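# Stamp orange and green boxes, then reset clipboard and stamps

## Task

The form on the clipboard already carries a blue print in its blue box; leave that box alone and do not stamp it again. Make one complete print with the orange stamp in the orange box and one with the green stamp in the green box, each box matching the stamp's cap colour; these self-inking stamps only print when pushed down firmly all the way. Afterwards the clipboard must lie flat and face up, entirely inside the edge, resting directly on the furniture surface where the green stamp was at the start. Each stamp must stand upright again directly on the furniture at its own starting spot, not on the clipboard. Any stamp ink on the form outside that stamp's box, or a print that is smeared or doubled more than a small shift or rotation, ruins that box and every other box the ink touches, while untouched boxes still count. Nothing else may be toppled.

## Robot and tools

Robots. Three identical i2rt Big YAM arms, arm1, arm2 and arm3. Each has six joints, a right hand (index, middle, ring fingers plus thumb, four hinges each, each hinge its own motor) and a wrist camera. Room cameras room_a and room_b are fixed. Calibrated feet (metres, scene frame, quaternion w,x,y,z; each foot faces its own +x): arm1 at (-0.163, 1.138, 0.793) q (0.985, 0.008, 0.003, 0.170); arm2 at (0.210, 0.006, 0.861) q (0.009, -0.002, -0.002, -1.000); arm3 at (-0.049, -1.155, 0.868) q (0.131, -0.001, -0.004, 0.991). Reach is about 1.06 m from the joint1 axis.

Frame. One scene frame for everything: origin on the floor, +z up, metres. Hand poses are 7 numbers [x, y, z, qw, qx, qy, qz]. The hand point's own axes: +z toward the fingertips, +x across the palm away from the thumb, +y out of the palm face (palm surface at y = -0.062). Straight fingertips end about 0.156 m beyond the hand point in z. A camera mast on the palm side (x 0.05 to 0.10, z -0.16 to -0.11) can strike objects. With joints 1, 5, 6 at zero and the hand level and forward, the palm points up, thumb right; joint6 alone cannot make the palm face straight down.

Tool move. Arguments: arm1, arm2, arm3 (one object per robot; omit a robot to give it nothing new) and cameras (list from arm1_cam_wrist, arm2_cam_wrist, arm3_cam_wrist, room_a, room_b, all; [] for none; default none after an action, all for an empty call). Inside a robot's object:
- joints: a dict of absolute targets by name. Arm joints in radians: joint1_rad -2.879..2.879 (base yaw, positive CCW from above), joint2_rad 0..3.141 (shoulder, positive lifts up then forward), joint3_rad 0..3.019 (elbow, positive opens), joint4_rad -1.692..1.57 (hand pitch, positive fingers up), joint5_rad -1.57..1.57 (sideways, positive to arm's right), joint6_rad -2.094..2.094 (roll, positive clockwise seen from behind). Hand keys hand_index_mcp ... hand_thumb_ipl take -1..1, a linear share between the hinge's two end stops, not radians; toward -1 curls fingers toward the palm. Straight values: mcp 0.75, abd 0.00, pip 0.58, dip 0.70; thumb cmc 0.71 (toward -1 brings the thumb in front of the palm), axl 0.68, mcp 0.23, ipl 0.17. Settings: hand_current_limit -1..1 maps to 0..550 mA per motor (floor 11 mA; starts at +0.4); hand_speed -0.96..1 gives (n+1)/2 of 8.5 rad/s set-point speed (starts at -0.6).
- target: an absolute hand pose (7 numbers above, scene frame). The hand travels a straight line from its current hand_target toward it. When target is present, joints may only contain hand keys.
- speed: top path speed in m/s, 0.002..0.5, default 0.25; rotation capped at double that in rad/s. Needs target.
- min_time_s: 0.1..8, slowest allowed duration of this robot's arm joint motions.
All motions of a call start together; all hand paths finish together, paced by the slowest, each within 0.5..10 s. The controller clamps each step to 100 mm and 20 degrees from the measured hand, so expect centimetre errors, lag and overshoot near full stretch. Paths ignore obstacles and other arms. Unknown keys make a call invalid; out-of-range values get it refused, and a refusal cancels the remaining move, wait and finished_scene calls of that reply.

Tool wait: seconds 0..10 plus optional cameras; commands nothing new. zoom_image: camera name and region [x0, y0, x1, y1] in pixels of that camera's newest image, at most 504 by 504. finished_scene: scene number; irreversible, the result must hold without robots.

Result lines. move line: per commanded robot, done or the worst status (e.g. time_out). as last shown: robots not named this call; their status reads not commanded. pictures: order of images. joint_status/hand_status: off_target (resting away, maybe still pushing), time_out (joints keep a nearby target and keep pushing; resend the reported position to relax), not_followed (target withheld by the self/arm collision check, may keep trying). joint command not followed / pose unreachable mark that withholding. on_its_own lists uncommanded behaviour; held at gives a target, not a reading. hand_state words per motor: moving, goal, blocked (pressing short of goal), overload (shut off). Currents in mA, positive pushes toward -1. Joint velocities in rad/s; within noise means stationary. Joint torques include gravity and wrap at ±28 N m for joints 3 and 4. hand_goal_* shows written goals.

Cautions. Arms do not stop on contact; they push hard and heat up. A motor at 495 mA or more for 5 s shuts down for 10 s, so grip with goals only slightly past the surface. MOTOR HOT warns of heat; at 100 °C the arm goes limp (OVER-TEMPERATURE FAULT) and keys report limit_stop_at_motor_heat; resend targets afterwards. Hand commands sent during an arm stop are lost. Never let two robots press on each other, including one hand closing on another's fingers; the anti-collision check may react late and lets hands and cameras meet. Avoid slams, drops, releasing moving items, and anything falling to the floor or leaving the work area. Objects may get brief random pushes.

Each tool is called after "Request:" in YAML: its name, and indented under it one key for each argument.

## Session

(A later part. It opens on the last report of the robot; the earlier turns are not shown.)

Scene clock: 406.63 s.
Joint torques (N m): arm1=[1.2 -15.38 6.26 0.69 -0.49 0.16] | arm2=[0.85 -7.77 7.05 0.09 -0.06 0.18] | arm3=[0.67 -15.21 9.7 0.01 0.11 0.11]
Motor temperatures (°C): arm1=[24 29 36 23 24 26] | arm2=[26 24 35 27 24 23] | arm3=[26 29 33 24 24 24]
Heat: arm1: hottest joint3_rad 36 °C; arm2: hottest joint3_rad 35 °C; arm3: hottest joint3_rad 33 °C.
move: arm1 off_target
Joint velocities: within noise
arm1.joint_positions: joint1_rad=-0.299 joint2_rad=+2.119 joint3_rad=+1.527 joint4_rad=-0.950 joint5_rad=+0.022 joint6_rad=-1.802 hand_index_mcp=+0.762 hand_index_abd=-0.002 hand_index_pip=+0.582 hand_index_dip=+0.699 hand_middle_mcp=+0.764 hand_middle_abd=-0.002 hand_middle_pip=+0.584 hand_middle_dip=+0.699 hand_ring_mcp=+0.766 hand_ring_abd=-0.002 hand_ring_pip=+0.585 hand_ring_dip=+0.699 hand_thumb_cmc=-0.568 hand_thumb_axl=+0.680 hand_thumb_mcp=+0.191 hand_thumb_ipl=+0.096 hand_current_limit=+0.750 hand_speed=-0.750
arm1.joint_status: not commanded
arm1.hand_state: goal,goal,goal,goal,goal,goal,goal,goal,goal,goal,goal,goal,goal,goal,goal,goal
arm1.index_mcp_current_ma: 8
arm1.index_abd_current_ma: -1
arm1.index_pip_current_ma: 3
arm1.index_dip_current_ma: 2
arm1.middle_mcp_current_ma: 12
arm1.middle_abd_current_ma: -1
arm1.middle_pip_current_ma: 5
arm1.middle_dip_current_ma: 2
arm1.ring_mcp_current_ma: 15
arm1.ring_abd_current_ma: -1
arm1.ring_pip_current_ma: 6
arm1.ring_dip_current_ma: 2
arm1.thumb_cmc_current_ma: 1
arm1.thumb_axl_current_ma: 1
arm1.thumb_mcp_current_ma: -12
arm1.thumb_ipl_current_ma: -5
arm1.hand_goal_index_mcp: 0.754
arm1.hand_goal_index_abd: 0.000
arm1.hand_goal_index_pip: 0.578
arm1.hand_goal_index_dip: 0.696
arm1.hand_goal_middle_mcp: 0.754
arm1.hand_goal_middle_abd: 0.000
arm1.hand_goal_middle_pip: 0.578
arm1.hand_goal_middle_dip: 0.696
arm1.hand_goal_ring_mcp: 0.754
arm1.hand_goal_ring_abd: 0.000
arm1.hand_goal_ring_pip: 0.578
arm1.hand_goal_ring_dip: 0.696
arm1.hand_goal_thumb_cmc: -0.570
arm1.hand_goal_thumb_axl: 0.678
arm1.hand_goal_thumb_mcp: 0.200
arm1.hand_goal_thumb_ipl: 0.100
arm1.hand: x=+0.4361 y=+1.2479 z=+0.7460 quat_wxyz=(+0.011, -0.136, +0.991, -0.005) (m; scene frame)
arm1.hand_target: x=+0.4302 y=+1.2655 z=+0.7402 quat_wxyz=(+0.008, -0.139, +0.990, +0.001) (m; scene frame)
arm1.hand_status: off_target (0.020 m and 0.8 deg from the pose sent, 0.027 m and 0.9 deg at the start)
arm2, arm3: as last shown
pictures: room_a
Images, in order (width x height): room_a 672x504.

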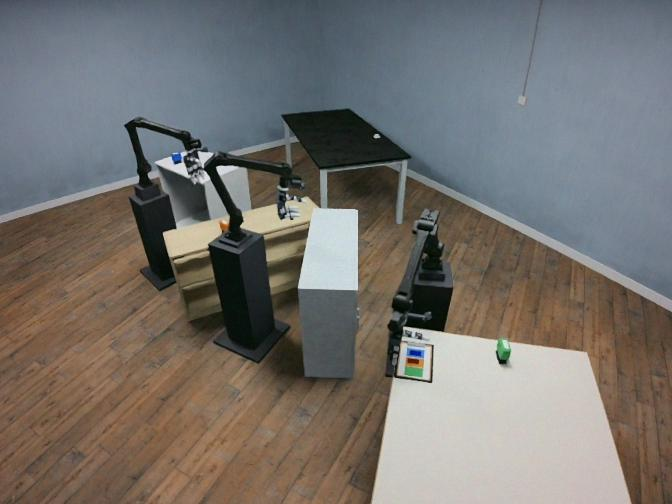

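Request:
move:
  arm1: {"target": [0.4295, 1.2690, 0.7450, -0.008, 0.1391, -0.9905, -0.0011], "speed": 0.06}
  cameras: ["room_a"]

Request:
zoom_image:
  camera: "room_a"
  region: [340, 310, 440, 397]

Scene clock: 407.77 s.
Joint torques (N m): arm1=[1.44 -16.03 6.23 0.32 -0.56 0.12] | arm2=[0.85 -7.82 7.05 0.09 -0.06 0.18] | arm3=[0.73 -15.21 9.72 0.01 0.1 0.11]
Motor temperatures (°C): arm1=[24 29 35 23 24 26] | arm2=[26 24 34 27 24 23] | arm3=[26 29 33 24 24 24]
Heat: arm1: hottest joint3_rad 35 °C; arm2: hottest joint3_rad 34 °C; arm3: hottest joint3_rad 33 °C.
move: arm1 off_target
Joint velocities: within noise
arm1.joint_positions: joint1_rad=-0.297 joint2_rad=+2.118 joint3_rad=+1.527 joint4_rad=-0.950 joint5_rad=+0.024 joint6_rad=-1.796 hand_index_mcp=+0.762 hand_index_abd=-0.003 hand_index_pip=+0.582 hand_index_dip=+0.699 hand_middle_mcp=+0.766 hand_middle_abd=-0.002 hand_middle_pip=+0.585 hand_middle_dip=+0.699 hand_ring_mcp=+0.768 hand_ring_abd=-0.003 hand_ring_pip=+0.586 hand_ring_dip=+0.699 hand_thumb_cmc=-0.568 hand_thumb_axl=+0.680 hand_thumb_mcp=+0.191 hand_thumb_ipl=+0.096 hand_current_limit=+0.750 hand_speed=-0.750
arm1.joint_status: not commanded
arm1.hand_state: goal,goal,goal,goal,goal,goal,goal,goal,goal,goal,goal,goal,goal,goal,goal,goal
arm1.index_mcp_current_ma: 9
arm1.index_abd_current_ma: -1
arm1.index_pip_current_ma: 3
arm1.index_dip_current_ma: 2
arm1.middle_mcp_current_ma: 14
arm1.middle_abd_current_ma: -1
arm1.middle_pip_current_ma: 6
arm1.middle_dip_current_ma: 2
arm1.ring_mcp_current_ma: 19
arm1.ring_abd_current_ma: -1
arm1.ring_pip_current_ma: 8
arm1.ring_dip_current_ma: 2
arm1.thumb_cmc_current_ma: 1
arm1.thumb_axl_current_ma: 1
arm1.thumb_mcp_current_ma: -12
arm1.thumb_ipl_current_ma: -5
arm1.hand_goal_index_mcp: 0.754
arm1.hand_goal_index_abd: 0.000
arm1.hand_goal_index_pip: 0.578
arm1.hand_goal_index_dip: 0.696
arm1.hand_goal_middle_mcp: 0.754
arm1.hand_goal_middle_abd: 0.000
arm1.hand_goal_middle_pip: 0.578
arm1.hand_goal_middle_dip: 0.696
arm1.hand_goal_ring_mcp: 0.754
arm1.hand_goal_ring_abd: 0.000
arm1.hand_goal_ring_pip: 0.578
arm1.hand_goal_ring_dip: 0.696
arm1.hand_goal_thumb_cmc: -0.570
arm1.hand_goal_thumb_axl: 0.678
arm1.hand_goal_thumb_mcp: 0.200
arm1.hand_goal_thumb_ipl: 0.100
arm1.hand: x=+0.4364 y=+1.2488 z=+0.7461 quat_wxyz=(+0.011, -0.135, +0.991, -0.005) (m; scene frame)
arm1.hand_target: x=+0.4292 y=+1.2684 z=+0.7449 quat_wxyz=(+0.008, -0.139, +0.990, +0.001) (m; scene frame)
arm1.hand_status: off_target (0.021 m and 1.0 deg from the pose sent, 0.022 m and 0.8 deg at the start)
arm2, arm3: as last shown
pictures: room_a
Images, in order (width x height): room_a 672x504.

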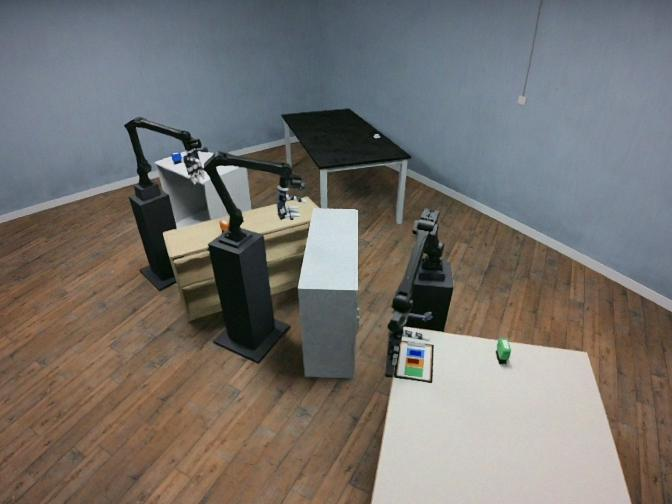

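Scaled by 5.040 from the camera's 672x504 image, which has a finer 960x720 frame.

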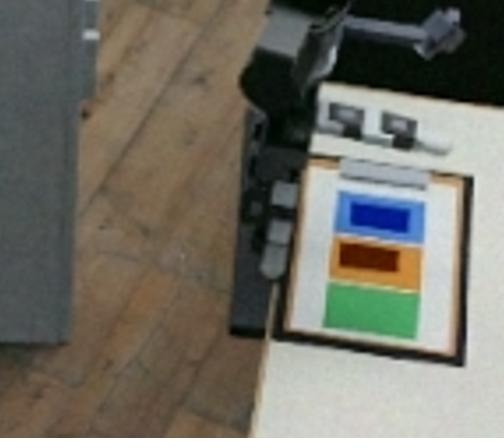

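Request:
move:
  arm1: {"target": [0.4295, 1.2690, 0.7520, -0.008, 0.1391, -0.9905, -0.0011], "speed": 0.04}
  cameras: ["room_a"]

Request:
zoom_image:
  camera: "room_a"
  region: [340, 310, 440, 397]

Scene clock: 408.83 s.
Joint torques (N m): arm1=[1.38 -16.73 6.63 -0.29 -0.55 0.11] | arm2=[0.73 -7.77 7.04 0.09 -0.05 0.18] | arm3=[0.67 -15.21 9.7 0.01 0.11 0.11]
Motor temperatures (°C): arm1=[24 29 35 23 24 26] | arm2=[26 24 34 27 24 23] | arm3=[26 29 33 24 24 24]
Heat: arm1: hottest joint3_rad 35 °C; arm2: hottest joint3_rad 34 °C; arm3: hottest joint3_rad 33 °C.
move: arm1 off_target
Joint velocities: within noise
arm1.joint_positions: joint1_rad=-0.295 joint2_rad=+2.117 joint3_rad=+1.526 joint4_rad=-0.950 joint5_rad=+0.024 joint6_rad=-1.795 hand_index_mcp=+0.764 hand_index_abd=-0.003 hand_index_pip=+0.583 hand_index_dip=+0.699 hand_middle_mcp=+0.766 hand_middle_abd=-0.002 hand_middle_pip=+0.586 hand_middle_dip=+0.699 hand_ring_mcp=+0.769 hand_ring_abd=-0.003 hand_ring_pip=+0.587 hand_ring_dip=+0.700 hand_thumb_cmc=-0.568 hand_thumb_axl=+0.680 hand_thumb_mcp=+0.191 hand_thumb_ipl=+0.096 hand_current_limit=+0.750 hand_speed=-0.750
arm1.joint_status: not commanded
arm1.hand_state: goal,goal,goal,goal,goal,goal,goal,goal,goal,goal,goal,goal,goal,goal,goal,goal
arm1.index_mcp_current_ma: 11
arm1.index_abd_current_ma: -1
arm1.index_pip_current_ma: 4
arm1.index_dip_current_ma: 2
arm1.middle_mcp_current_ma: 16
arm1.middle_abd_current_ma: -1
arm1.middle_pip_current_ma: 7
arm1.middle_dip_current_ma: 2
arm1.ring_mcp_current_ma: 21
arm1.ring_abd_current_ma: -1
arm1.ring_pip_current_ma: 9
arm1.ring_dip_current_ma: 3
arm1.thumb_cmc_current_ma: 1
arm1.thumb_axl_current_ma: 1
arm1.thumb_mcp_current_ma: -12
arm1.thumb_ipl_current_ma: -5
arm1.hand_goal_index_mcp: 0.754
arm1.hand_goal_index_abd: 0.000
arm1.hand_goal_index_pip: 0.578
arm1.hand_goal_index_dip: 0.696
arm1.hand_goal_middle_mcp: 0.754
arm1.hand_goal_middle_abd: 0.000
arm1.hand_goal_middle_pip: 0.578
arm1.hand_goal_middle_dip: 0.696
arm1.hand_goal_ring_mcp: 0.754
arm1.hand_goal_ring_abd: 0.000
arm1.hand_goal_ring_pip: 0.578
arm1.hand_goal_ring_dip: 0.696
arm1.hand_goal_thumb_cmc: -0.570
arm1.hand_goal_thumb_axl: 0.678
arm1.hand_goal_thumb_mcp: 0.200
arm1.hand_goal_thumb_ipl: 0.100
arm1.hand: x=+0.4362 y=+1.2501 z=+0.7467 quat_wxyz=(+0.011, -0.135, +0.991, -0.005) (m; scene frame)
arm1.hand_target: x=+0.4294 y=+1.2687 z=+0.7519 quat_wxyz=(+0.008, -0.139, +0.990, +0.001) (m; scene frame)
arm1.hand_status: off_target (0.021 m and 1.0 deg from the pose sent, 0.022 m and 1.0 deg at the start)
arm2, arm3: as last shown
pictures: room_a
Images, in order (width x height): room_a 672x504.

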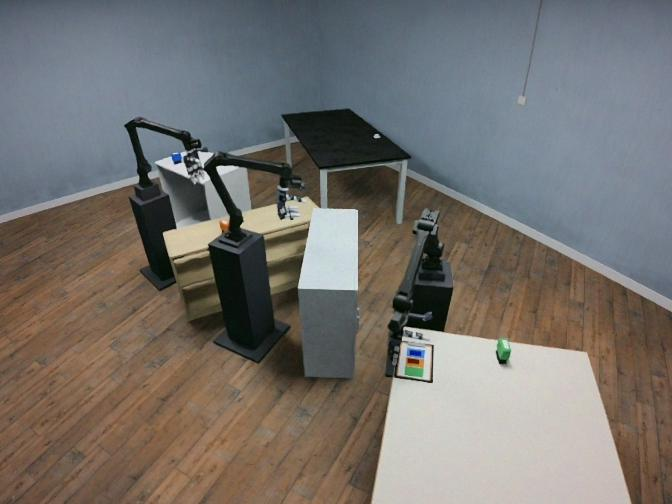

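Scaled by 5.040 from the camera's 672x504 image, which has a finer 960x720 frame.

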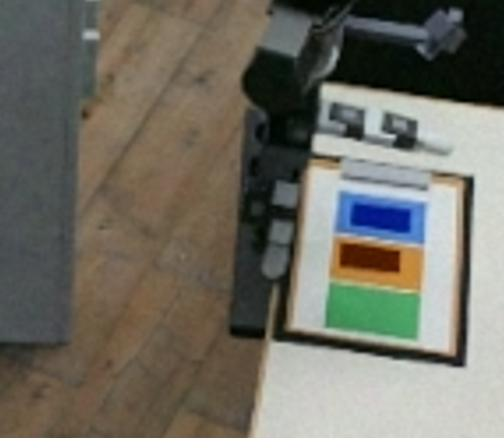

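Request:
move:
  arm1: {"target": [0.4290, 1.2710, 0.7590, -0.008, 0.1391, -0.9905, -0.0011], "speed": 0.04}
  cameras: ["room_a"]

Request:
zoom_image:
  camera: "room_a"
  region: [340, 310, 440, 397]

Scene clock: 409.97 s.
Joint torques (N m): arm1=[0.03 -17.03 6.86 -0.23 -0.33 0.09] | arm2=[0.85 -7.77 7.05 0.09 -0.06 0.19] | arm3=[0.67 -15.21 9.7 0.01 0.1 0.11]
Motor temperatures (°C): arm1=[24 29 35 23 24 26] | arm2=[26 24 34 27 24 23] | arm3=[26 29 33 24 24 24]
Heat: arm1: hottest joint3_rad 35 °C; arm2: hottest joint3_rad 34 °C; arm3: hottest joint3_rad 33 °C.
move: arm1 off_target
Joint velocities: within noise
arm1.joint_positions: joint1_rad=-0.277 joint2_rad=+2.111 joint3_rad=+1.526 joint4_rad=-0.965 joint5_rad=+0.018 joint6_rad=-1.788 hand_index_mcp=+0.760 hand_index_abd=-0.002 hand_index_pip=+0.582 hand_index_dip=+0.699 hand_middle_mcp=+0.759 hand_middle_abd=-0.002 hand_middle_pip=+0.583 hand_middle_dip=+0.699 hand_ring_mcp=+0.758 hand_ring_abd=-0.002 hand_ring_pip=+0.583 hand_ring_dip=+0.700 hand_thumb_cmc=-0.568 hand_thumb_axl=+0.680 hand_thumb_mcp=+0.191 hand_thumb_ipl=+0.096 hand_current_limit=+0.750 hand_speed=-0.750
arm1.joint_status: not commanded
arm1.hand_state: goal,goal,goal,goal,goal,goal,goal,goal,goal,goal,goal,goal,goal,goal,goal,goal
arm1.index_mcp_current_ma: 5
arm1.index_abd_current_ma: -1
arm1.index_pip_current_ma: 3
arm1.index_dip_current_ma: 2
arm1.middle_mcp_current_ma: 4
arm1.middle_abd_current_ma: -1
arm1.middle_pip_current_ma: 4
arm1.middle_dip_current_ma: 2
arm1.ring_mcp_current_ma: 4
arm1.ring_abd_current_ma: -1
arm1.ring_pip_current_ma: 4
arm1.ring_dip_current_ma: 3
arm1.thumb_cmc_current_ma: 1
arm1.thumb_axl_current_ma: 1
arm1.thumb_mcp_current_ma: -12
arm1.thumb_ipl_current_ma: -5
arm1.hand_goal_index_mcp: 0.754
arm1.hand_goal_index_abd: 0.000
arm1.hand_goal_index_pip: 0.578
arm1.hand_goal_index_dip: 0.696
arm1.hand_goal_middle_mcp: 0.754
arm1.hand_goal_middle_abd: 0.000
arm1.hand_goal_middle_pip: 0.578
arm1.hand_goal_middle_dip: 0.696
arm1.hand_goal_ring_mcp: 0.754
arm1.hand_goal_ring_abd: 0.000
arm1.hand_goal_ring_pip: 0.578
arm1.hand_goal_ring_dip: 0.696
arm1.hand_goal_thumb_cmc: -0.570
arm1.hand_goal_thumb_axl: 0.678
arm1.hand_goal_thumb_mcp: 0.200
arm1.hand_goal_thumb_ipl: 0.100
arm1.hand: x=+0.4318 y=+1.2615 z=+0.7504 quat_wxyz=(+0.007, -0.140, +0.990, -0.002) (m; scene frame)
arm1.hand_target: x=+0.4290 y=+1.2709 z=+0.7588 quat_wxyz=(+0.008, -0.139, +0.990, +0.001) (m; scene frame)
arm1.hand_status: off_target (0.013 m and 0.4 deg from the pose sent, 0.025 m and 1.0 deg at the start)
arm2, arm3: as last shown
pictures: room_a
Images, in order (width x height): room_a 672x504.

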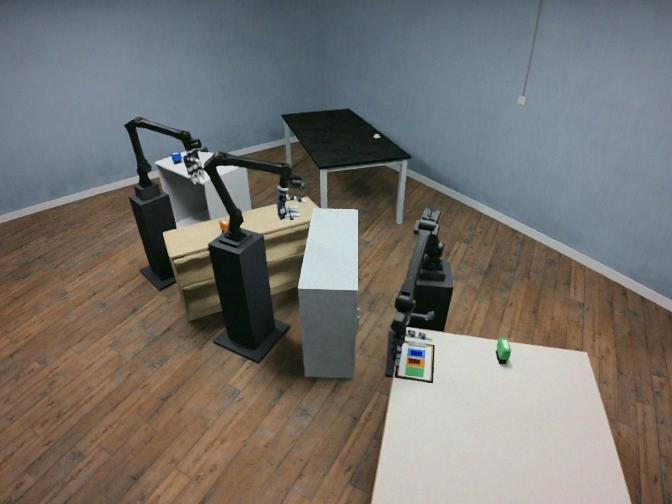

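Scaled by 5.040 from the camera's 672x504 image, which has a finer 960x720 frame.

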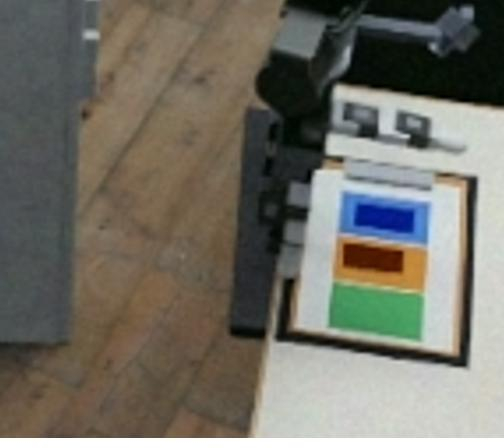

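Request:
move:
  arm1: {"target": [0.4240, 1.2870, 0.7570, -0.008, 0.1391, -0.9905, -0.0011], "speed": 0.04}
  cameras: ["room_a"]

Request:
zoom_image:
  camera: "room_a"
  region: [340, 310, 440, 397]

Scene clock: 411.10 s.
Joint torques (N m): arm1=[0.26 -16.79 6.74 0.23 -0.31 0.09] | arm2=[0.85 -7.82 7.05 0.09 -0.05 0.19] | arm3=[0.62 -15.21 9.72 0.01 0.11 0.11]
Motor temperatures (°C): arm1=[24 29 35 23 24 26] | arm2=[26 24 34 27 24 23] | arm3=[26 29 33 24 24 24]
Heat: arm1: hottest joint3_rad 35 °C; arm2: hottest joint3_rad 34 °C; arm3: hottest joint3_rad 33 °C.
move: arm1 off_target
Joint velocities: within noise
arm1.joint_positions: joint1_rad=-0.252 joint2_rad=+2.105 joint3_rad=+1.513 joint4_rad=-0.965 joint5_rad=+0.018 joint6_rad=-1.761 hand_index_mcp=+0.761 hand_index_abd=-0.001 hand_index_pip=+0.582 hand_index_dip=+0.699 hand_middle_mcp=+0.759 hand_middle_abd=+0.000 hand_middle_pip=+0.583 hand_middle_dip=+0.699 hand_ring_mcp=+0.758 hand_ring_abd=-0.001 hand_ring_pip=+0.583 hand_ring_dip=+0.700 hand_thumb_cmc=-0.568 hand_thumb_axl=+0.680 hand_thumb_mcp=+0.191 hand_thumb_ipl=+0.096 hand_current_limit=+0.750 hand_speed=-0.750
arm1.joint_status: not commanded
arm1.hand_state: goal,goal,goal,goal,goal,goal,goal,goal,goal,goal,goal,goal,goal,goal,goal,goal
arm1.index_mcp_current_ma: 8
arm1.index_abd_current_ma: 0
arm1.index_pip_current_ma: 3
arm1.index_dip_current_ma: 2
arm1.middle_mcp_current_ma: 5
arm1.middle_abd_current_ma: 0
arm1.middle_pip_current_ma: 4
arm1.middle_dip_current_ma: 2
arm1.ring_mcp_current_ma: 4
arm1.ring_abd_current_ma: 0
arm1.ring_pip_current_ma: 4
arm1.ring_dip_current_ma: 3
arm1.thumb_cmc_current_ma: 1
arm1.thumb_axl_current_ma: 1
arm1.thumb_mcp_current_ma: -12
arm1.thumb_ipl_current_ma: -5
arm1.hand_goal_index_mcp: 0.754
arm1.hand_goal_index_abd: 0.000
arm1.hand_goal_index_pip: 0.578
arm1.hand_goal_index_dip: 0.696
arm1.hand_goal_middle_mcp: 0.754
arm1.hand_goal_middle_abd: 0.000
arm1.hand_goal_middle_pip: 0.578
arm1.hand_goal_middle_dip: 0.696
arm1.hand_goal_ring_mcp: 0.754
arm1.hand_goal_ring_abd: 0.000
arm1.hand_goal_ring_pip: 0.578
arm1.hand_goal_ring_dip: 0.696
arm1.hand_goal_thumb_cmc: -0.570
arm1.hand_goal_thumb_axl: 0.678
arm1.hand_goal_thumb_mcp: 0.200
arm1.hand_goal_thumb_ipl: 0.100
arm1.hand: x=+0.4261 y=+1.2761 z=+0.7504 quat_wxyz=(+0.004, -0.139, +0.990, -0.001) (m; scene frame)
arm1.hand_target: x=+0.4241 y=+1.2868 z=+0.7570 quat_wxyz=(+0.008, -0.139, +0.990, +0.001) (m; scene frame)
arm1.hand_status: off_target (0.013 m and 0.6 deg from the pose sent, 0.027 m and 0.4 deg at the start)
arm2, arm3: as last shown
pictures: room_a
Images, in order (width x height): room_a 672x504.

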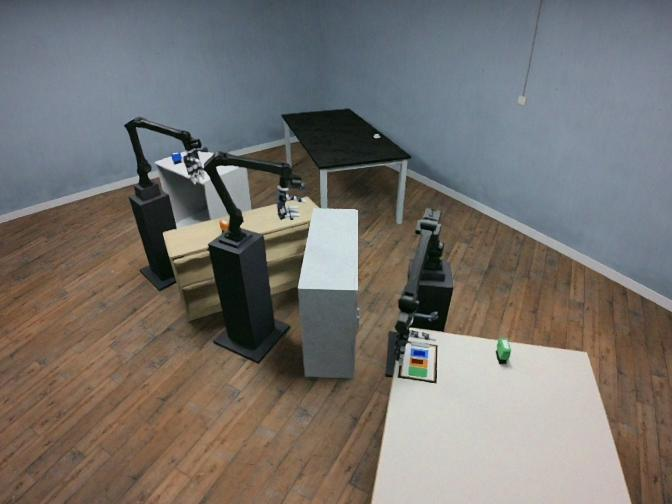

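Scaled by 5.040 from the camera's 672x504 image, which has a finer 960x720 frame.

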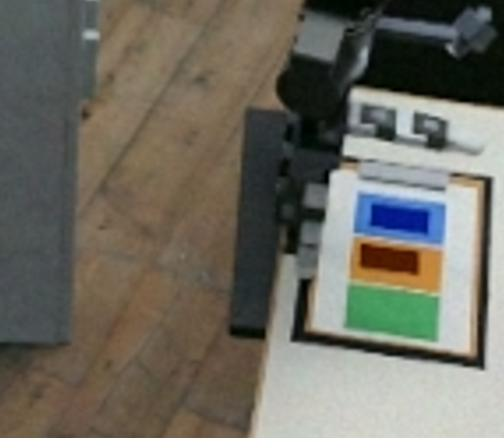

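Request:
move:
  arm1: {"target": [0.4360, 1.2460, 0.7650, -0.008, 0.1391, -0.9905, -0.0011], "speed": 0.1}

Request:
move:
  arm1: {"target": [0.4400, 1.2400, 0.9300, -0.008, 0.1391, -0.9905, -0.0011], "speed": 0.25}
  cameras: ["arm1_cam_wrist","room_a"]

Request:
zoom_image:
  camera: "room_a"
  region: [340, 310, 440, 397]

Scene clock: 412.40 s.
Joint torques (N m): arm1=[-1.96 -16.03 10.09 -0.31 -0.1 -0.21] | arm2=[0.91 -7.77 7.05 0.1 -0.06 0.19] | arm3=[0.67 -15.21 9.72 -0.01 0.1 0.11]
Motor temperatures (°C): arm1=[24 29 35 23 24 26] | arm2=[26 24 34 27 24 23] | arm3=[26 29 33 24 24 24]
Heat: arm1: hottest joint3_rad 35 °C; arm2: hottest joint3_rad 34 °C; arm3: hottest joint3_rad 33 °C.
move: arm1 off_target
Joint velocities: within noise
arm1.joint_positions: joint1_rad=-0.297 joint2_rad=+2.105 joint3_rad=+1.513 joint4_rad=-0.986 joint5_rad=+0.011 joint6_rad=-1.795 hand_index_mcp=+0.748 hand_index_abd=+0.003 hand_index_pip=+0.574 hand_index_dip=+0.693 hand_middle_mcp=+0.755 hand_middle_abd=+0.000 hand_middle_pip=+0.580 hand_middle_dip=+0.699 hand_ring_mcp=+0.755 hand_ring_abd=-0.001 hand_ring_pip=+0.580 hand_ring_dip=+0.699 hand_thumb_cmc=-0.568 hand_thumb_axl=+0.680 hand_thumb_mcp=+0.191 hand_thumb_ipl=+0.096 hand_current_limit=+0.750 hand_speed=-0.750
arm1.joint_status: not commanded
arm1.hand_state: goal,goal,goal,goal,goal,goal,goal,goal,goal,goal,goal,goal,goal,goal,goal,goal
arm1.index_mcp_current_ma: -6
arm1.index_abd_current_ma: 2
arm1.index_pip_current_ma: -3
arm1.index_dip_current_ma: -2
arm1.middle_mcp_current_ma: 0
arm1.middle_abd_current_ma: 0
arm1.middle_pip_current_ma: 1
arm1.middle_dip_current_ma: 2
arm1.ring_mcp_current_ma: 0
arm1.ring_abd_current_ma: 0
arm1.ring_pip_current_ma: 1
arm1.ring_dip_current_ma: 2
arm1.thumb_cmc_current_ma: 1
arm1.thumb_axl_current_ma: 1
arm1.thumb_mcp_current_ma: -12
arm1.thumb_ipl_current_ma: -5
arm1.hand_goal_index_mcp: 0.754
arm1.hand_goal_index_abd: 0.000
arm1.hand_goal_index_pip: 0.578
arm1.hand_goal_index_dip: 0.696
arm1.hand_goal_middle_mcp: 0.754
arm1.hand_goal_middle_abd: 0.000
arm1.hand_goal_middle_pip: 0.578
arm1.hand_goal_middle_dip: 0.696
arm1.hand_goal_ring_mcp: 0.754
arm1.hand_goal_ring_abd: 0.000
arm1.hand_goal_ring_pip: 0.578
arm1.hand_goal_ring_dip: 0.696
arm1.hand_goal_thumb_cmc: -0.570
arm1.hand_goal_thumb_axl: 0.678
arm1.hand_goal_thumb_mcp: 0.200
arm1.hand_goal_thumb_ipl: 0.100
arm1.hand: x=+0.4234 y=+1.2506 z=+0.7506 quat_wxyz=(-0.007, -0.134, +0.991, +0.003) (m; scene frame)
arm1.hand_target: x=+0.4356 y=+1.2461 z=+0.7652 quat_wxyz=(+0.008, -0.139, +0.990, +0.001) (m; scene frame)
arm1.hand_status: off_target (0.020 m and 1.8 deg from the pose sent, 0.035 m and 0.6 deg at the start)
arm2, arm3: as last shown
pictures: none

Scene clock: 413.73 s.
Joint torques (N m): arm1=[-2.49 -15.09 11.64 -0.25 -0.1 -0.22] | arm2=[0.91 -7.77 7.05 0.1 -0.05 0.18] | arm3=[0.62 -15.27 9.72 -0.01 0.11 0.11]
Motor temperatures (°C): arm1=[24 29 35 23 24 26] | arm2=[26 24 34 27 24 23] | arm3=[26 29 33 24 24 24]
Heat: arm1: hottest joint3_rad 35 °C; arm2: hottest joint3_rad 34 °C; arm3: hottest joint3_rad 33 °C.
move: arm1 off_target
Joint velocities: within noise
arm1.joint_positions: joint1_rad=-0.298 joint2_rad=+1.938 joint3_rad=+1.726 joint4_rad=-1.355 joint5_rad=+0.011 joint6_rad=-1.801 hand_index_mcp=+0.750 hand_index_abd=+0.002 hand_index_pip=+0.575 hand_index_dip=+0.693 hand_middle_mcp=+0.755 hand_middle_abd=+0.000 hand_middle_pip=+0.580 hand_middle_dip=+0.699 hand_ring_mcp=+0.755 hand_ring_abd=-0.001 hand_ring_pip=+0.580 hand_ring_dip=+0.699 hand_thumb_cmc=-0.568 hand_thumb_axl=+0.680 hand_thumb_mcp=+0.191 hand_thumb_ipl=+0.096 hand_current_limit=+0.750 hand_speed=-0.750
arm1.joint_status: not commanded
arm1.hand_state: goal,goal,goal,goal,goal,goal,goal,goal,goal,goal,goal,goal,goal,goal,goal,goal
arm1.index_mcp_current_ma: -4
arm1.index_abd_current_ma: 1
arm1.index_pip_current_ma: -2
arm1.index_dip_current_ma: -2
arm1.middle_mcp_current_ma: 0
arm1.middle_abd_current_ma: 0
arm1.middle_pip_current_ma: 1
arm1.middle_dip_current_ma: 2
arm1.ring_mcp_current_ma: 0
arm1.ring_abd_current_ma: 0
arm1.ring_pip_current_ma: 1
arm1.ring_dip_current_ma: 2
arm1.thumb_cmc_current_ma: 1
arm1.thumb_axl_current_ma: 1
arm1.thumb_mcp_current_ma: -12
arm1.thumb_ipl_current_ma: -5
arm1.hand_goal_index_mcp: 0.754
arm1.hand_goal_index_abd: 0.000
arm1.hand_goal_index_pip: 0.578
arm1.hand_goal_index_dip: 0.696
arm1.hand_goal_middle_mcp: 0.754
arm1.hand_goal_middle_abd: 0.000
arm1.hand_goal_middle_pip: 0.578
arm1.hand_goal_middle_dip: 0.696
arm1.hand_goal_ring_mcp: 0.754
arm1.hand_goal_ring_abd: 0.000
arm1.hand_goal_ring_pip: 0.578
arm1.hand_goal_ring_dip: 0.696
arm1.hand_goal_thumb_cmc: -0.570
arm1.hand_goal_thumb_axl: 0.678
arm1.hand_goal_thumb_mcp: 0.200
arm1.hand_goal_thumb_ipl: 0.100
arm1.hand: x=+0.4314 y=+1.2480 z=+0.9207 quat_wxyz=(-0.001, -0.137, +0.991, +0.002) (m; scene frame)
arm1.hand_target: x=+0.4397 y=+1.2399 z=+0.9300 quat_wxyz=(+0.008, -0.139, +0.990, +0.001) (m; scene frame)
arm1.hand_status: off_target (0.015 m and 1.1 deg from the pose sent, 0.181 m and 1.8 deg at the start)
arm2.joint_positions: joint1_rad=-0.860 joint2_rad=+1.274 joint3_rad=+0.985 joint4_rad=-1.490 joint5_rad=-0.005 joint6_rad=+0.059 hand_index_mcp=+0.272 hand_index_abd=-0.001 hand_index_pip=-0.365 hand_index_dip=+0.700 hand_middle_mcp=+0.272 hand_middle_abd=+0.001 hand_middle_pip=-0.365 hand_middle_dip=+0.699 hand_ring_mcp=+0.282 hand_ring_abd=+0.001 hand_ring_pip=-0.409 hand_ring_dip=+0.700 hand_thumb_cmc=-0.569 hand_thumb_axl=+0.679 hand_thumb_mcp=+0.171 hand_thumb_ipl=+0.096 hand_current_limit=+0.750 hand_speed=-0.750
arm2.joint_status: not commanded
arm2.hand_state: goal,goal,goal,goal,goal,goal,goal,goal,goal,goal,goal,goal,goal,goal,goal,goal
arm2.index_mcp_current_ma: 7
arm2.index_abd_current_ma: -2
arm2.index_pip_current_ma: 26
arm2.index_dip_current_ma: 12
arm2.middle_mcp_current_ma: 8
arm2.middle_abd_current_ma: 2
arm2.middle_pip_current_ma: 24
arm2.middle_dip_current_ma: 10
arm2.ring_mcp_current_ma: 8
arm2.ring_abd_current_ma: 2
arm2.ring_pip_current_ma: 24
arm2.ring_dip_current_ma: 13
arm2.thumb_cmc_current_ma: 3
arm2.thumb_axl_current_ma: 2
arm2.thumb_mcp_current_ma: -45
arm2.thumb_ipl_current_ma: -21
arm2.hand_goal_index_mcp: 0.270
arm2.hand_goal_index_abd: 0.000
arm2.hand_goal_index_pip: -0.372
arm2.hand_goal_index_dip: 0.696
arm2.hand_goal_middle_mcp: 0.270
arm2.hand_goal_middle_abd: 0.000
arm2.hand_goal_middle_pip: -0.372
arm2.hand_goal_middle_dip: 0.696
arm2.hand_goal_ring_mcp: 0.280
arm2.hand_goal_ring_abd: 0.000
arm2.hand_goal_ring_pip: -0.416
arm2.hand_goal_ring_dip: 0.696
arm2.hand_goal_thumb_cmc: -0.570
arm2.hand_goal_thumb_axl: 0.678
arm2.hand_goal_thumb_mcp: 0.180
arm2.hand_goal_thumb_ipl: 0.100
arm2.hand: x=-0.0170 y=+0.3023 z=+1.0042 quat_wxyz=(-0.035, +0.327, -0.939, +0.099) (m; scene frame)
arm2.hand_target: x=-0.0192 y=+0.3001 z=+1.0047 quat_wxyz=(-0.034, +0.326, -0.940, +0.095) (m; scene frame)
arm2.hand_status: not commanded
arm3.joint_positions: joint1_rad=-0.904 joint2_rad=+1.502 joint3_rad=+1.208 joint4_rad=-1.158 joint5_rad=-0.005 joint6_rad=+0.545 hand_index_mcp=+0.752 hand_index_abd=-0.003 hand_index_pip=+0.574 hand_index_dip=+0.693 hand_middle_mcp=+0.753 hand_middle_abd=-0.003 hand_middle_pip=+0.578 hand_middle_dip=+0.698 hand_ring_mcp=+0.753 hand_ring_abd=-0.002 hand_ring_pip=+0.578 hand_ring_dip=+0.698 hand_thumb_cmc=-0.569 hand_thumb_axl=+0.679 hand_thumb_mcp=+0.166 hand_thumb_ipl=+0.166 hand_current_limit=+0.750 hand_speed=-0.900
arm3.joint_status: not commanded
arm3.hand_state: goal,goal,goal,goal,goal,goal,goal,goal,goal,goal,goal,goal,goal,goal,goal,goal
arm3.index_mcp_current_ma: -4
arm3.index_abd_current_ma: -4
arm3.index_pip_current_ma: -4
arm3.index_dip_current_ma: -5
arm3.middle_mcp_current_ma: -2
arm3.middle_abd_current_ma: -4
arm3.middle_pip_current_ma: 3
arm3.middle_dip_current_ma: 3
arm3.ring_mcp_current_ma: -1
arm3.ring_abd_current_ma: -2
arm3.ring_pip_current_ma: 3
arm3.ring_dip_current_ma: 4
arm3.thumb_cmc_current_ma: 2
arm3.thumb_axl_current_ma: 3
arm3.thumb_mcp_current_ma: -10
arm3.thumb_ipl_current_ma: -5
arm3.hand_goal_index_mcp: 0.754
arm3.hand_goal_index_abd: 0.000
arm3.hand_goal_index_pip: 0.576
arm3.hand_goal_index_dip: 0.696
arm3.hand_goal_middle_mcp: 0.754
arm3.hand_goal_middle_abd: 0.000
arm3.hand_goal_middle_pip: 0.576
arm3.hand_goal_middle_dip: 0.696
arm3.hand_goal_ring_mcp: 0.754
arm3.hand_goal_ring_abd: 0.000
arm3.hand_goal_ring_pip: 0.576
arm3.hand_goal_ring_dip: 0.696
arm3.hand_goal_thumb_cmc: -0.570
arm3.hand_goal_thumb_axl: 0.678
arm3.hand_goal_thumb_mcp: 0.170
arm3.hand_goal_thumb_ipl: 0.168
arm3.hand: x=-0.1949 y=-0.6542 z=+1.0342 quat_wxyz=(-0.027, +0.070, +0.996, +0.055) (m; scene frame)
arm3.hand_target: x=-0.1936 y=-0.6602 z=+1.0308 quat_wxyz=(-0.023, +0.073, +0.996, +0.048) (m; scene frame)
arm3.hand_status: not commanded
pictures: arm1_cam_wrist, room_a
Images, in order (width x height): arm1_cam_wrist 672x504, room_a 672x504.

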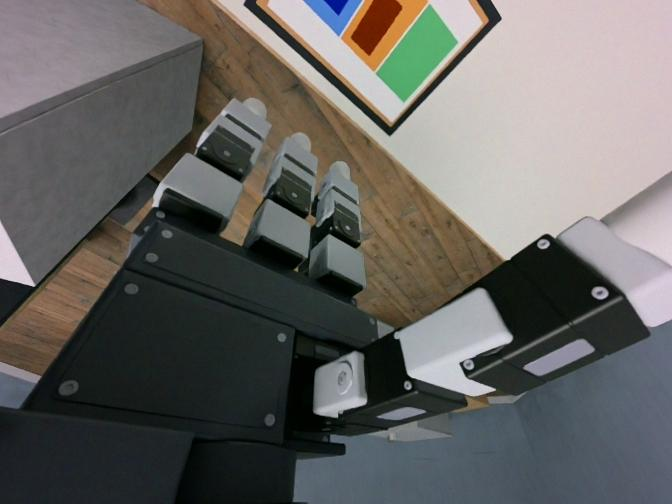

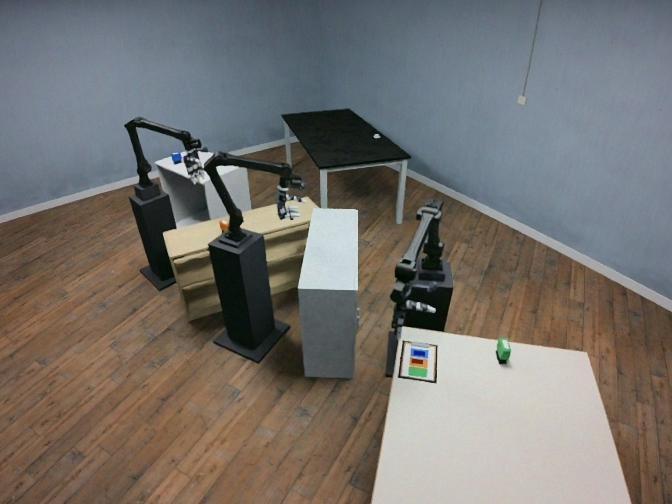

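Scaled by 5.040 from the camera's 672x504 image, which has a finer 960x720 frame.

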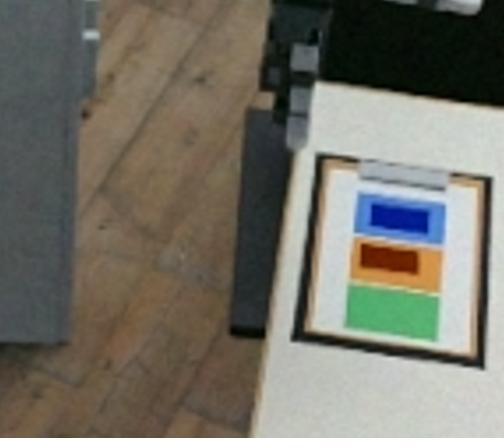

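Request:
zoom_image:
  camera: "room_a"
  region: [470, 320, 540, 380]

Scaled by 7.200 from the camera's 672x504 image, which has a finer 960x720 frame.

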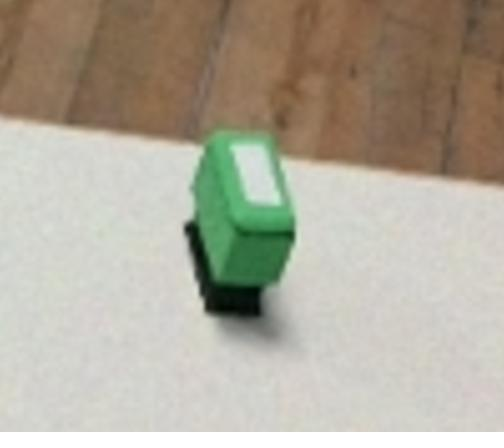

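Request:
move:
  arm1: {"target": [0.1060, 1.5600, 0.9300, 0.0, 0.1391, -0.9905, 0.0], "speed": 0.4, "joints": {"hand_thumb_ipl": 0.168, "hand_thumb_mcp": 0.17, "hand_index_mcp": -0.05, "hand_index_pip": 0.36, "hand_index_dip": 0.55, "hand_middle_mcp": -0.05, "hand_middle_pip": 0.36, "hand_middle_dip": 0.55}}
  cameras: ["arm1_cam_wrist","room_a"]

Scene clock: 417.17 s.
Joint torques (N m): arm1=[-2.32 -10.29 8.99 0.58 -0.05 0.09] | arm2=[0.91 -7.77 7.06 0.09 -0.05 0.18] | arm3=[0.62 -15.21 9.72 -0.01 0.1 0.11]
Motor temperatures (°C): arm1=[24 29 36 23 24 26] | arm2=[26 24 34 27 24 23] | arm3=[26 29 33 24 24 24]
Heat: arm1: hottest joint3_rad 36 °C; arm2: hottest joint3_rad 34 °C; arm3: hottest joint3_rad 33 °C.
move: arm1 done
Joint velocities: within noise
arm1.joint_positions: joint1_rad=+0.570 joint2_rad=+1.536 joint3_rad=+1.176 joint4_rad=-1.237 joint5_rad=+0.011 joint6_rad=-0.967 hand_index_mcp=-0.034 hand_index_abd=+0.002 hand_index_pip=+0.365 hand_index_dip=+0.554 hand_middle_mcp=-0.034 hand_middle_abd=+0.000 hand_middle_pip=+0.366 hand_middle_dip=+0.554 hand_ring_mcp=+0.753 hand_ring_abd=-0.001 hand_ring_pip=+0.580 hand_ring_dip=+0.699 hand_thumb_cmc=-0.569 hand_thumb_axl=+0.680 hand_thumb_mcp=+0.167 hand_thumb_ipl=+0.164 hand_current_limit=+0.750 hand_speed=-0.750
arm1.joint_status: all done
arm1.hand_state: goal,goal,goal,goal,goal,goal,goal,goal,goal,goal,goal,goal,goal,goal,goal,goal
arm1.index_mcp_current_ma: 23
arm1.index_abd_current_ma: 1
arm1.index_pip_current_ma: 4
arm1.index_dip_current_ma: 2
arm1.middle_mcp_current_ma: 23
arm1.middle_abd_current_ma: 0
arm1.middle_pip_current_ma: 5
arm1.middle_dip_current_ma: 3
arm1.ring_mcp_current_ma: 0
arm1.ring_abd_current_ma: 0
arm1.ring_pip_current_ma: 1
arm1.ring_dip_current_ma: 2
arm1.thumb_cmc_current_ma: 1
arm1.thumb_axl_current_ma: 1
arm1.thumb_mcp_current_ma: -3
arm1.thumb_ipl_current_ma: -5
arm1.hand_goal_index_mcp: -0.050
arm1.hand_goal_index_abd: 0.000
arm1.hand_goal_index_pip: 0.360
arm1.hand_goal_index_dip: 0.550
arm1.hand_goal_middle_mcp: -0.050
arm1.hand_goal_middle_abd: 0.000
arm1.hand_goal_middle_pip: 0.360
arm1.hand_goal_middle_dip: 0.550
arm1.hand_goal_ring_mcp: 0.754
arm1.hand_goal_ring_abd: 0.000
arm1.hand_goal_ring_pip: 0.578
arm1.hand_goal_ring_dip: 0.696
arm1.hand_goal_thumb_cmc: -0.570
arm1.hand_goal_thumb_axl: 0.678
arm1.hand_goal_thumb_mcp: 0.170
arm1.hand_goal_thumb_ipl: 0.168
arm1.hand: x=+0.0973 y=+1.5602 z=+0.9243 quat_wxyz=(-0.008, -0.153, +0.988, -0.005) (m; scene frame)
arm1.hand_target: x=+0.1060 y=+1.5599 z=+0.9302 quat_wxyz=(+0.000, -0.139, +0.990, +0.000) (m; scene frame)
arm1.hand_status: done (0.010 m and 2.0 deg from the pose sent, 0.451 m and 0.4 deg at the start)
arm2, arm3: as last shown
pictures: arm1_cam_wrist, room_a
Images, in order (width x height): arm1_cam_wrist 672x504, room_a 672x504.

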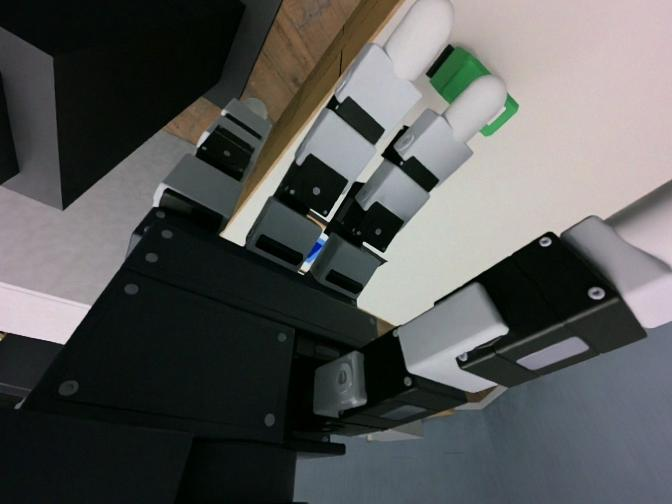

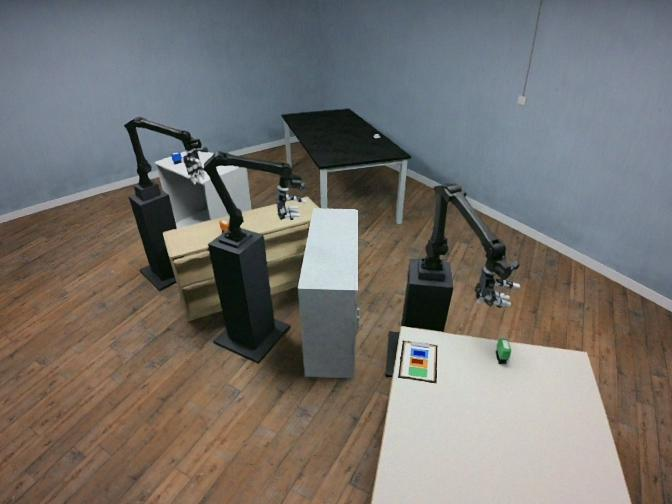

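Request:
zoom_image:
  camera: "arm1_cam_wrist"
  region: [390, 0, 550, 150]

Scaled by 3.150 from the camera's 672x504 image, which has a finer 960x720 frame.

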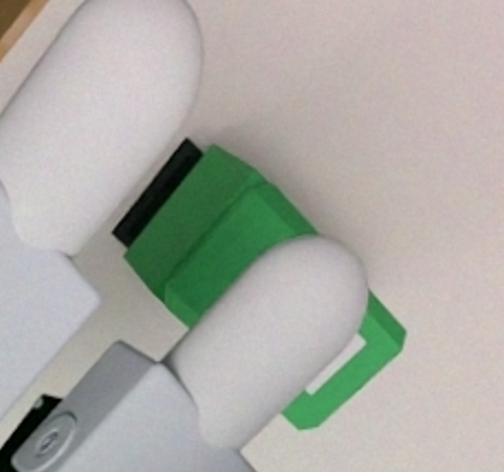

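Request:
move:
  arm1: {"target": [-0.0380, 1.4560, 0.9300, 0.0, 0.1391, -0.9905, 0.0], "speed": 0.3}
  cameras: ["arm1_cam_wrist"]

Request:
zoom_image:
  camera: "arm1_cam_wrist"
  region: [440, 40, 640, 190]

Scene clock: 419.90 s.
Joint torques (N m): arm1=[-0.73 -3.66 8.87 0.17 -0.07 0.11] | arm2=[0.85 -7.82 7.05 0.08 -0.05 0.18] | arm3=[0.62 -15.27 9.7 0.01 0.11 0.11]
Motor temperatures (°C): arm1=[24 29 36 23 24 26] | arm2=[26 24 34 27 24 23] | arm3=[26 29 33 24 24 24]
Heat: arm1: hottest joint3_rad 36 °C; arm2: hottest joint3_rad 34 °C; arm3: hottest joint3_rad 33 °C.
move: arm1 done
Joint velocities: within noise
arm1.joint_positions: joint1_rad=+0.734 joint2_rad=+1.074 joint3_rad=+0.773 joint4_rad=-1.273 joint5_rad=+0.012 joint6_rad=-0.784 hand_index_mcp=-0.034 hand_index_abd=+0.002 hand_index_pip=+0.365 hand_index_dip=+0.554 hand_middle_mcp=-0.034 hand_middle_abd=+0.000 hand_middle_pip=+0.366 hand_middle_dip=+0.554 hand_ring_mcp=+0.753 hand_ring_abd=-0.001 hand_ring_pip=+0.580 hand_ring_dip=+0.699 hand_thumb_cmc=-0.569 hand_thumb_axl=+0.680 hand_thumb_mcp=+0.167 hand_thumb_ipl=+0.164 hand_current_limit=+0.750 hand_speed=-0.750
arm1.joint_status: not commanded
arm1.hand_state: goal,goal,goal,goal,goal,goal,goal,goal,goal,goal,goal,goal,goal,goal,goal,goal
arm1.index_mcp_current_ma: 23
arm1.index_abd_current_ma: 1
arm1.index_pip_current_ma: 4
arm1.index_dip_current_ma: 2
arm1.middle_mcp_current_ma: 22
arm1.middle_abd_current_ma: 0
arm1.middle_pip_current_ma: 5
arm1.middle_dip_current_ma: 3
arm1.ring_mcp_current_ma: -1
arm1.ring_abd_current_ma: 0
arm1.ring_pip_current_ma: 1
arm1.ring_dip_current_ma: 2
arm1.thumb_cmc_current_ma: 0
arm1.thumb_axl_current_ma: 1
arm1.thumb_mcp_current_ma: -3
arm1.thumb_ipl_current_ma: -5
arm1.hand_goal_index_mcp: -0.050
arm1.hand_goal_index_abd: 0.000
arm1.hand_goal_index_pip: 0.360
arm1.hand_goal_index_dip: 0.550
arm1.hand_goal_middle_mcp: -0.050
arm1.hand_goal_middle_abd: 0.000
arm1.hand_goal_middle_pip: 0.360
arm1.hand_goal_middle_dip: 0.550
arm1.hand_goal_ring_mcp: 0.754
arm1.hand_goal_ring_abd: 0.000
arm1.hand_goal_ring_pip: 0.578
arm1.hand_goal_ring_dip: 0.696
arm1.hand_goal_thumb_cmc: -0.570
arm1.hand_goal_thumb_axl: 0.678
arm1.hand_goal_thumb_mcp: 0.170
arm1.hand_goal_thumb_ipl: 0.168
arm1.hand: x=-0.0369 y=+1.4558 z=+0.9308 quat_wxyz=(+0.001, -0.144, +0.990, +0.003) (m; scene frame)
arm1.hand_target: x=-0.0380 y=+1.4559 z=+0.9300 quat_wxyz=(+0.000, -0.139, +0.990, +0.000) (m; scene frame)
arm1.hand_status: done (0.001 m and 0.7 deg from the pose sent, 0.171 m and 2.0 deg at the start)
arm2, arm3: as last shown
pictures: arm1_cam_wrist
Images, in order (width x height): arm1_cam_wrist 672x504.

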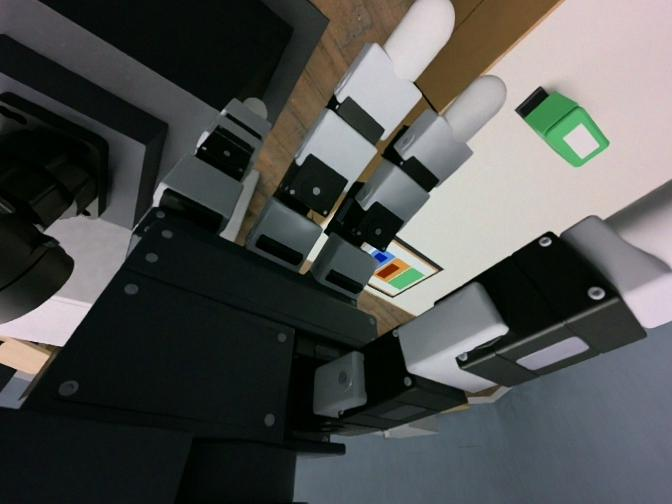

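Scaled by 2.520 from the camera's 672x504 image, which has a finer 960x720 frame.

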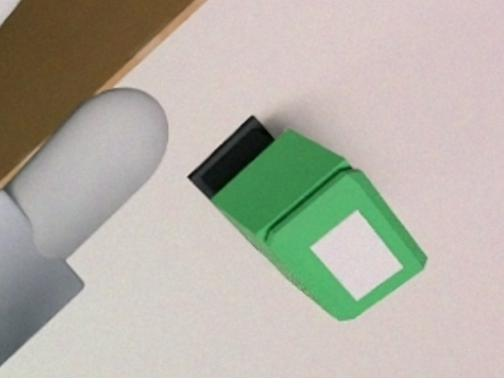

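Request:
zoom_image:
  camera: "arm1_cam_wrist"
  region: [350, 220, 460, 310]

Scaled by 4.582 from the camera's 672x504 image, which has a finer 960x720 frame.

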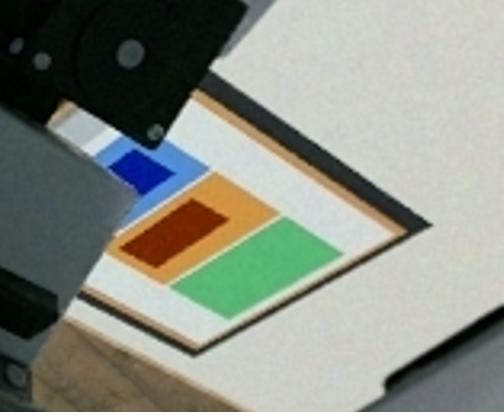

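Request:
move:
  arm1: {"joints": {"joint4_rad": 0.3, "joint5_rad": -1.161, "joint6_rad": 1.557, "joint1_rad": 0.522, "hand_speed": -0.75, "hand_current_limit": 0.4}, "min_time_s": 1.8}

Request:
move:
  arm1: {"joints": {"joint1_rad": 0.522, "joint2_rad": 1.70, "joint3_rad": 0.808, "joint4_rad": 0.892}, "min_time_s": 1.8}
  cameras: ["arm1_cam_wrist","room_a"]

Scene clock: 424.83 s.
Joint torques (N m): arm1=[-2.61 -4.95 10.24 2.65 -0.16 -0.12] | arm2=[0.91 -7.77 7.04 0.09 -0.06 0.18] | arm3=[0.67 -15.27 9.7 0.01 0.1 0.11]
Motor temperatures (°C): arm1=[24 29 36 23 24 26] | arm2=[26 24 34 27 24 23] | arm3=[26 29 33 24 24 24]
Heat: arm1: hottest joint3_rad 36 °C; arm2: hottest joint3_rad 34 °C; arm3: hottest joint3_rad 33 °C.
move: arm1 done
Joint velocities: within noise
arm1.joint_positions: joint1_rad=+0.534 joint2_rad=+1.074 joint3_rad=+0.773 joint4_rad=+0.284 joint5_rad=-1.157 joint6_rad=+1.538 hand_index_mcp=-0.047 hand_index_abd=+0.002 hand_index_pip=+0.363 hand_index_dip=+0.553 hand_middle_mcp=-0.047 hand_middle_abd=+0.002 hand_middle_pip=+0.363 hand_middle_dip=+0.553 hand_ring_mcp=+0.757 hand_ring_abd=+0.004 hand_ring_pip=+0.580 hand_ring_dip=+0.699 hand_thumb_cmc=-0.563 hand_thumb_axl=+0.680 hand_thumb_mcp=+0.168 hand_thumb_ipl=+0.166 hand_current_limit=+0.400 hand_speed=-0.750
arm1.joint_status: all done
arm1.hand_state: goal,goal,goal,goal,goal,goal,goal,goal,goal,goal,goal,goal,goal,goal,goal,goal
arm1.index_mcp_current_ma: 2
arm1.index_abd_current_ma: 1
arm1.index_pip_current_ma: 2
arm1.index_dip_current_ma: 2
arm1.middle_mcp_current_ma: 2
arm1.middle_abd_current_ma: 1
arm1.middle_pip_current_ma: 2
arm1.middle_dip_current_ma: 2
arm1.ring_mcp_current_ma: 2
arm1.ring_abd_current_ma: 2
arm1.ring_pip_current_ma: 1
arm1.ring_dip_current_ma: 2
arm1.thumb_cmc_current_ma: 7
arm1.thumb_axl_current_ma: 1
arm1.thumb_mcp_current_ma: -2
arm1.thumb_ipl_current_ma: -2
arm1.hand_goal_index_mcp: -0.050
arm1.hand_goal_index_abd: 0.000
arm1.hand_goal_index_pip: 0.360
arm1.hand_goal_index_dip: 0.550
arm1.hand_goal_middle_mcp: -0.050
arm1.hand_goal_middle_abd: 0.000
arm1.hand_goal_middle_pip: 0.360
arm1.hand_goal_middle_dip: 0.550
arm1.hand_goal_ring_mcp: 0.754
arm1.hand_goal_ring_abd: 0.000
arm1.hand_goal_ring_pip: 0.578
arm1.hand_goal_ring_dip: 0.696
arm1.hand_goal_thumb_cmc: -0.570
arm1.hand_goal_thumb_axl: 0.678
arm1.hand_goal_thumb_mcp: 0.170
arm1.hand_goal_thumb_ipl: 0.168
arm1.hand: x=+0.0563 y=+1.5869 z=+1.1564 quat_wxyz=(-0.601, +0.365, +0.601, +0.379) (m; scene frame)
arm1.hand_target: x=+0.0614 y=+1.5846 z=+1.1576 quat_wxyz=(-0.602, +0.369, +0.597, +0.381) (m; scene frame)
arm1.hand_status: not commanded
arm2, arm3: as last shown
pictures: none

Scene clock: 427.13 s.
Joint torques (N m): arm1=[-2.49 -9.47 10.32 2.66 -0.11 -0.18] | arm2=[0.91 -7.71 7.05 0.09 -0.05 0.19] | arm3=[0.62 -15.21 9.7 0.01 0.11 0.11]
Motor temperatures (°C): arm1=[24 29 36 23 24 26] | arm2=[26 24 34 27 24 23] | arm3=[26 29 33 24 24 24]
Heat: arm1: hottest joint3_rad 36 °C; arm2: hottest joint3_rad 34 °C; arm3: hottest joint3_rad 33 °C.
move: arm1 done
Joint velocities: within noise
arm1.joint_positions: joint1_rad=+0.534 joint2_rad=+1.688 joint3_rad=+0.773 joint4_rad=+0.876 joint5_rad=-1.159 joint6_rad=+1.541 hand_index_mcp=-0.048 hand_index_abd=+0.002 hand_index_pip=+0.363 hand_index_dip=+0.553 hand_middle_mcp=-0.048 hand_middle_abd=+0.002 hand_middle_pip=+0.363 hand_middle_dip=+0.553 hand_ring_mcp=+0.756 hand_ring_abd=+0.004 hand_ring_pip=+0.580 hand_ring_dip=+0.699 hand_thumb_cmc=-0.563 hand_thumb_axl=+0.680 hand_thumb_mcp=+0.168 hand_thumb_ipl=+0.166 hand_current_limit=+0.400 hand_speed=-0.750
arm1.joint_status: all done
arm1.hand_state: goal,goal,goal,goal,goal,goal,goal,goal,goal,goal,goal,goal,goal,goal,goal,goal
arm1.index_mcp_current_ma: 1
arm1.index_abd_current_ma: 1
arm1.index_pip_current_ma: 1
arm1.index_dip_current_ma: 2
arm1.middle_mcp_current_ma: 1
arm1.middle_abd_current_ma: 1
arm1.middle_pip_current_ma: 2
arm1.middle_dip_current_ma: 2
arm1.ring_mcp_current_ma: 1
arm1.ring_abd_current_ma: 2
arm1.ring_pip_current_ma: 1
arm1.ring_dip_current_ma: 2
arm1.thumb_cmc_current_ma: 7
arm1.thumb_axl_current_ma: 1
arm1.thumb_mcp_current_ma: -2
arm1.thumb_ipl_current_ma: -2
arm1.hand_goal_index_mcp: -0.050
arm1.hand_goal_index_abd: 0.000
arm1.hand_goal_index_pip: 0.360
arm1.hand_goal_index_dip: 0.550
arm1.hand_goal_middle_mcp: -0.050
arm1.hand_goal_middle_abd: 0.000
arm1.hand_goal_middle_pip: 0.360
arm1.hand_goal_middle_dip: 0.550
arm1.hand_goal_ring_mcp: 0.754
arm1.hand_goal_ring_abd: 0.000
arm1.hand_goal_ring_pip: 0.578
arm1.hand_goal_ring_dip: 0.696
arm1.hand_goal_thumb_cmc: -0.570
arm1.hand_goal_thumb_axl: 0.678
arm1.hand_goal_thumb_mcp: 0.170
arm1.hand_goal_thumb_ipl: 0.168
arm1.hand: x=+0.1185 y=+1.6665 z=+0.9652 quat_wxyz=(-0.603, +0.373, +0.600, +0.370) (m; scene frame)
arm1.hand_target: x=+0.1323 y=+1.6721 z=+0.9767 quat_wxyz=(-0.602, +0.368, +0.597, +0.382) (m; scene frame)
arm1.hand_status: not commanded
arm2, arm3: as last shown
pictures: arm1_cam_wrist, room_a
Images, in order (width x height): arm1_cam_wrist 672x504, room_a 672x504.

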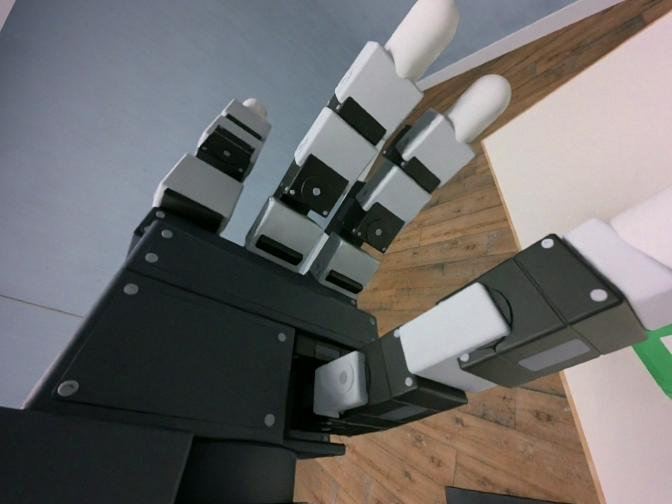

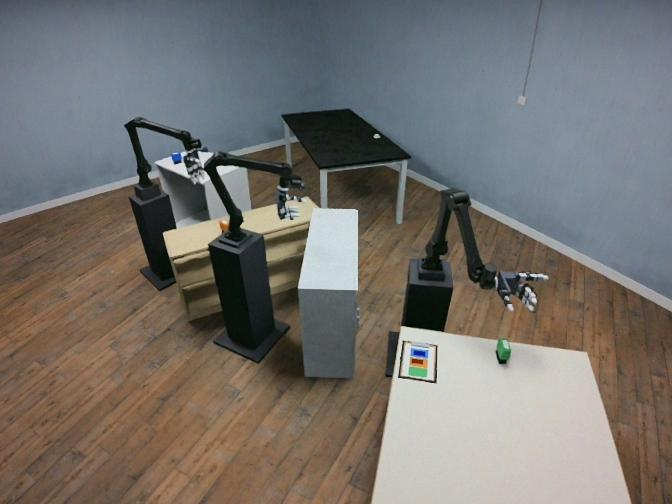

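Request:
zoom_image:
  camera: "arm1_cam_wrist"
  region: [572, 290, 672, 420]

Request:
zoom_image:
  camera: "room_a"
  region: [430, 240, 580, 380]

Scaled by 3.877 from the camera's 672x504 image, which has a finer 960x720 frame.

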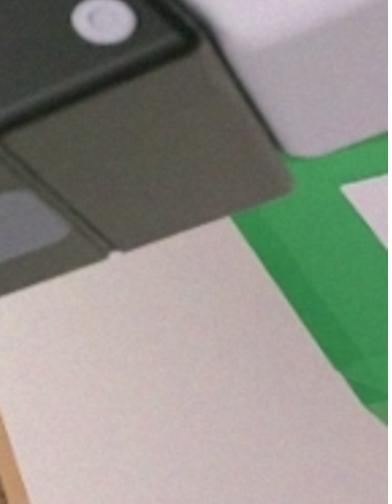

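Scaled by 3.360 from the camera's 672x504 image, which has a finer 960x720 frame.

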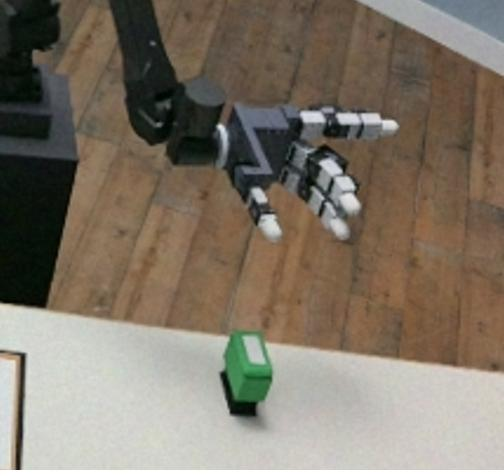

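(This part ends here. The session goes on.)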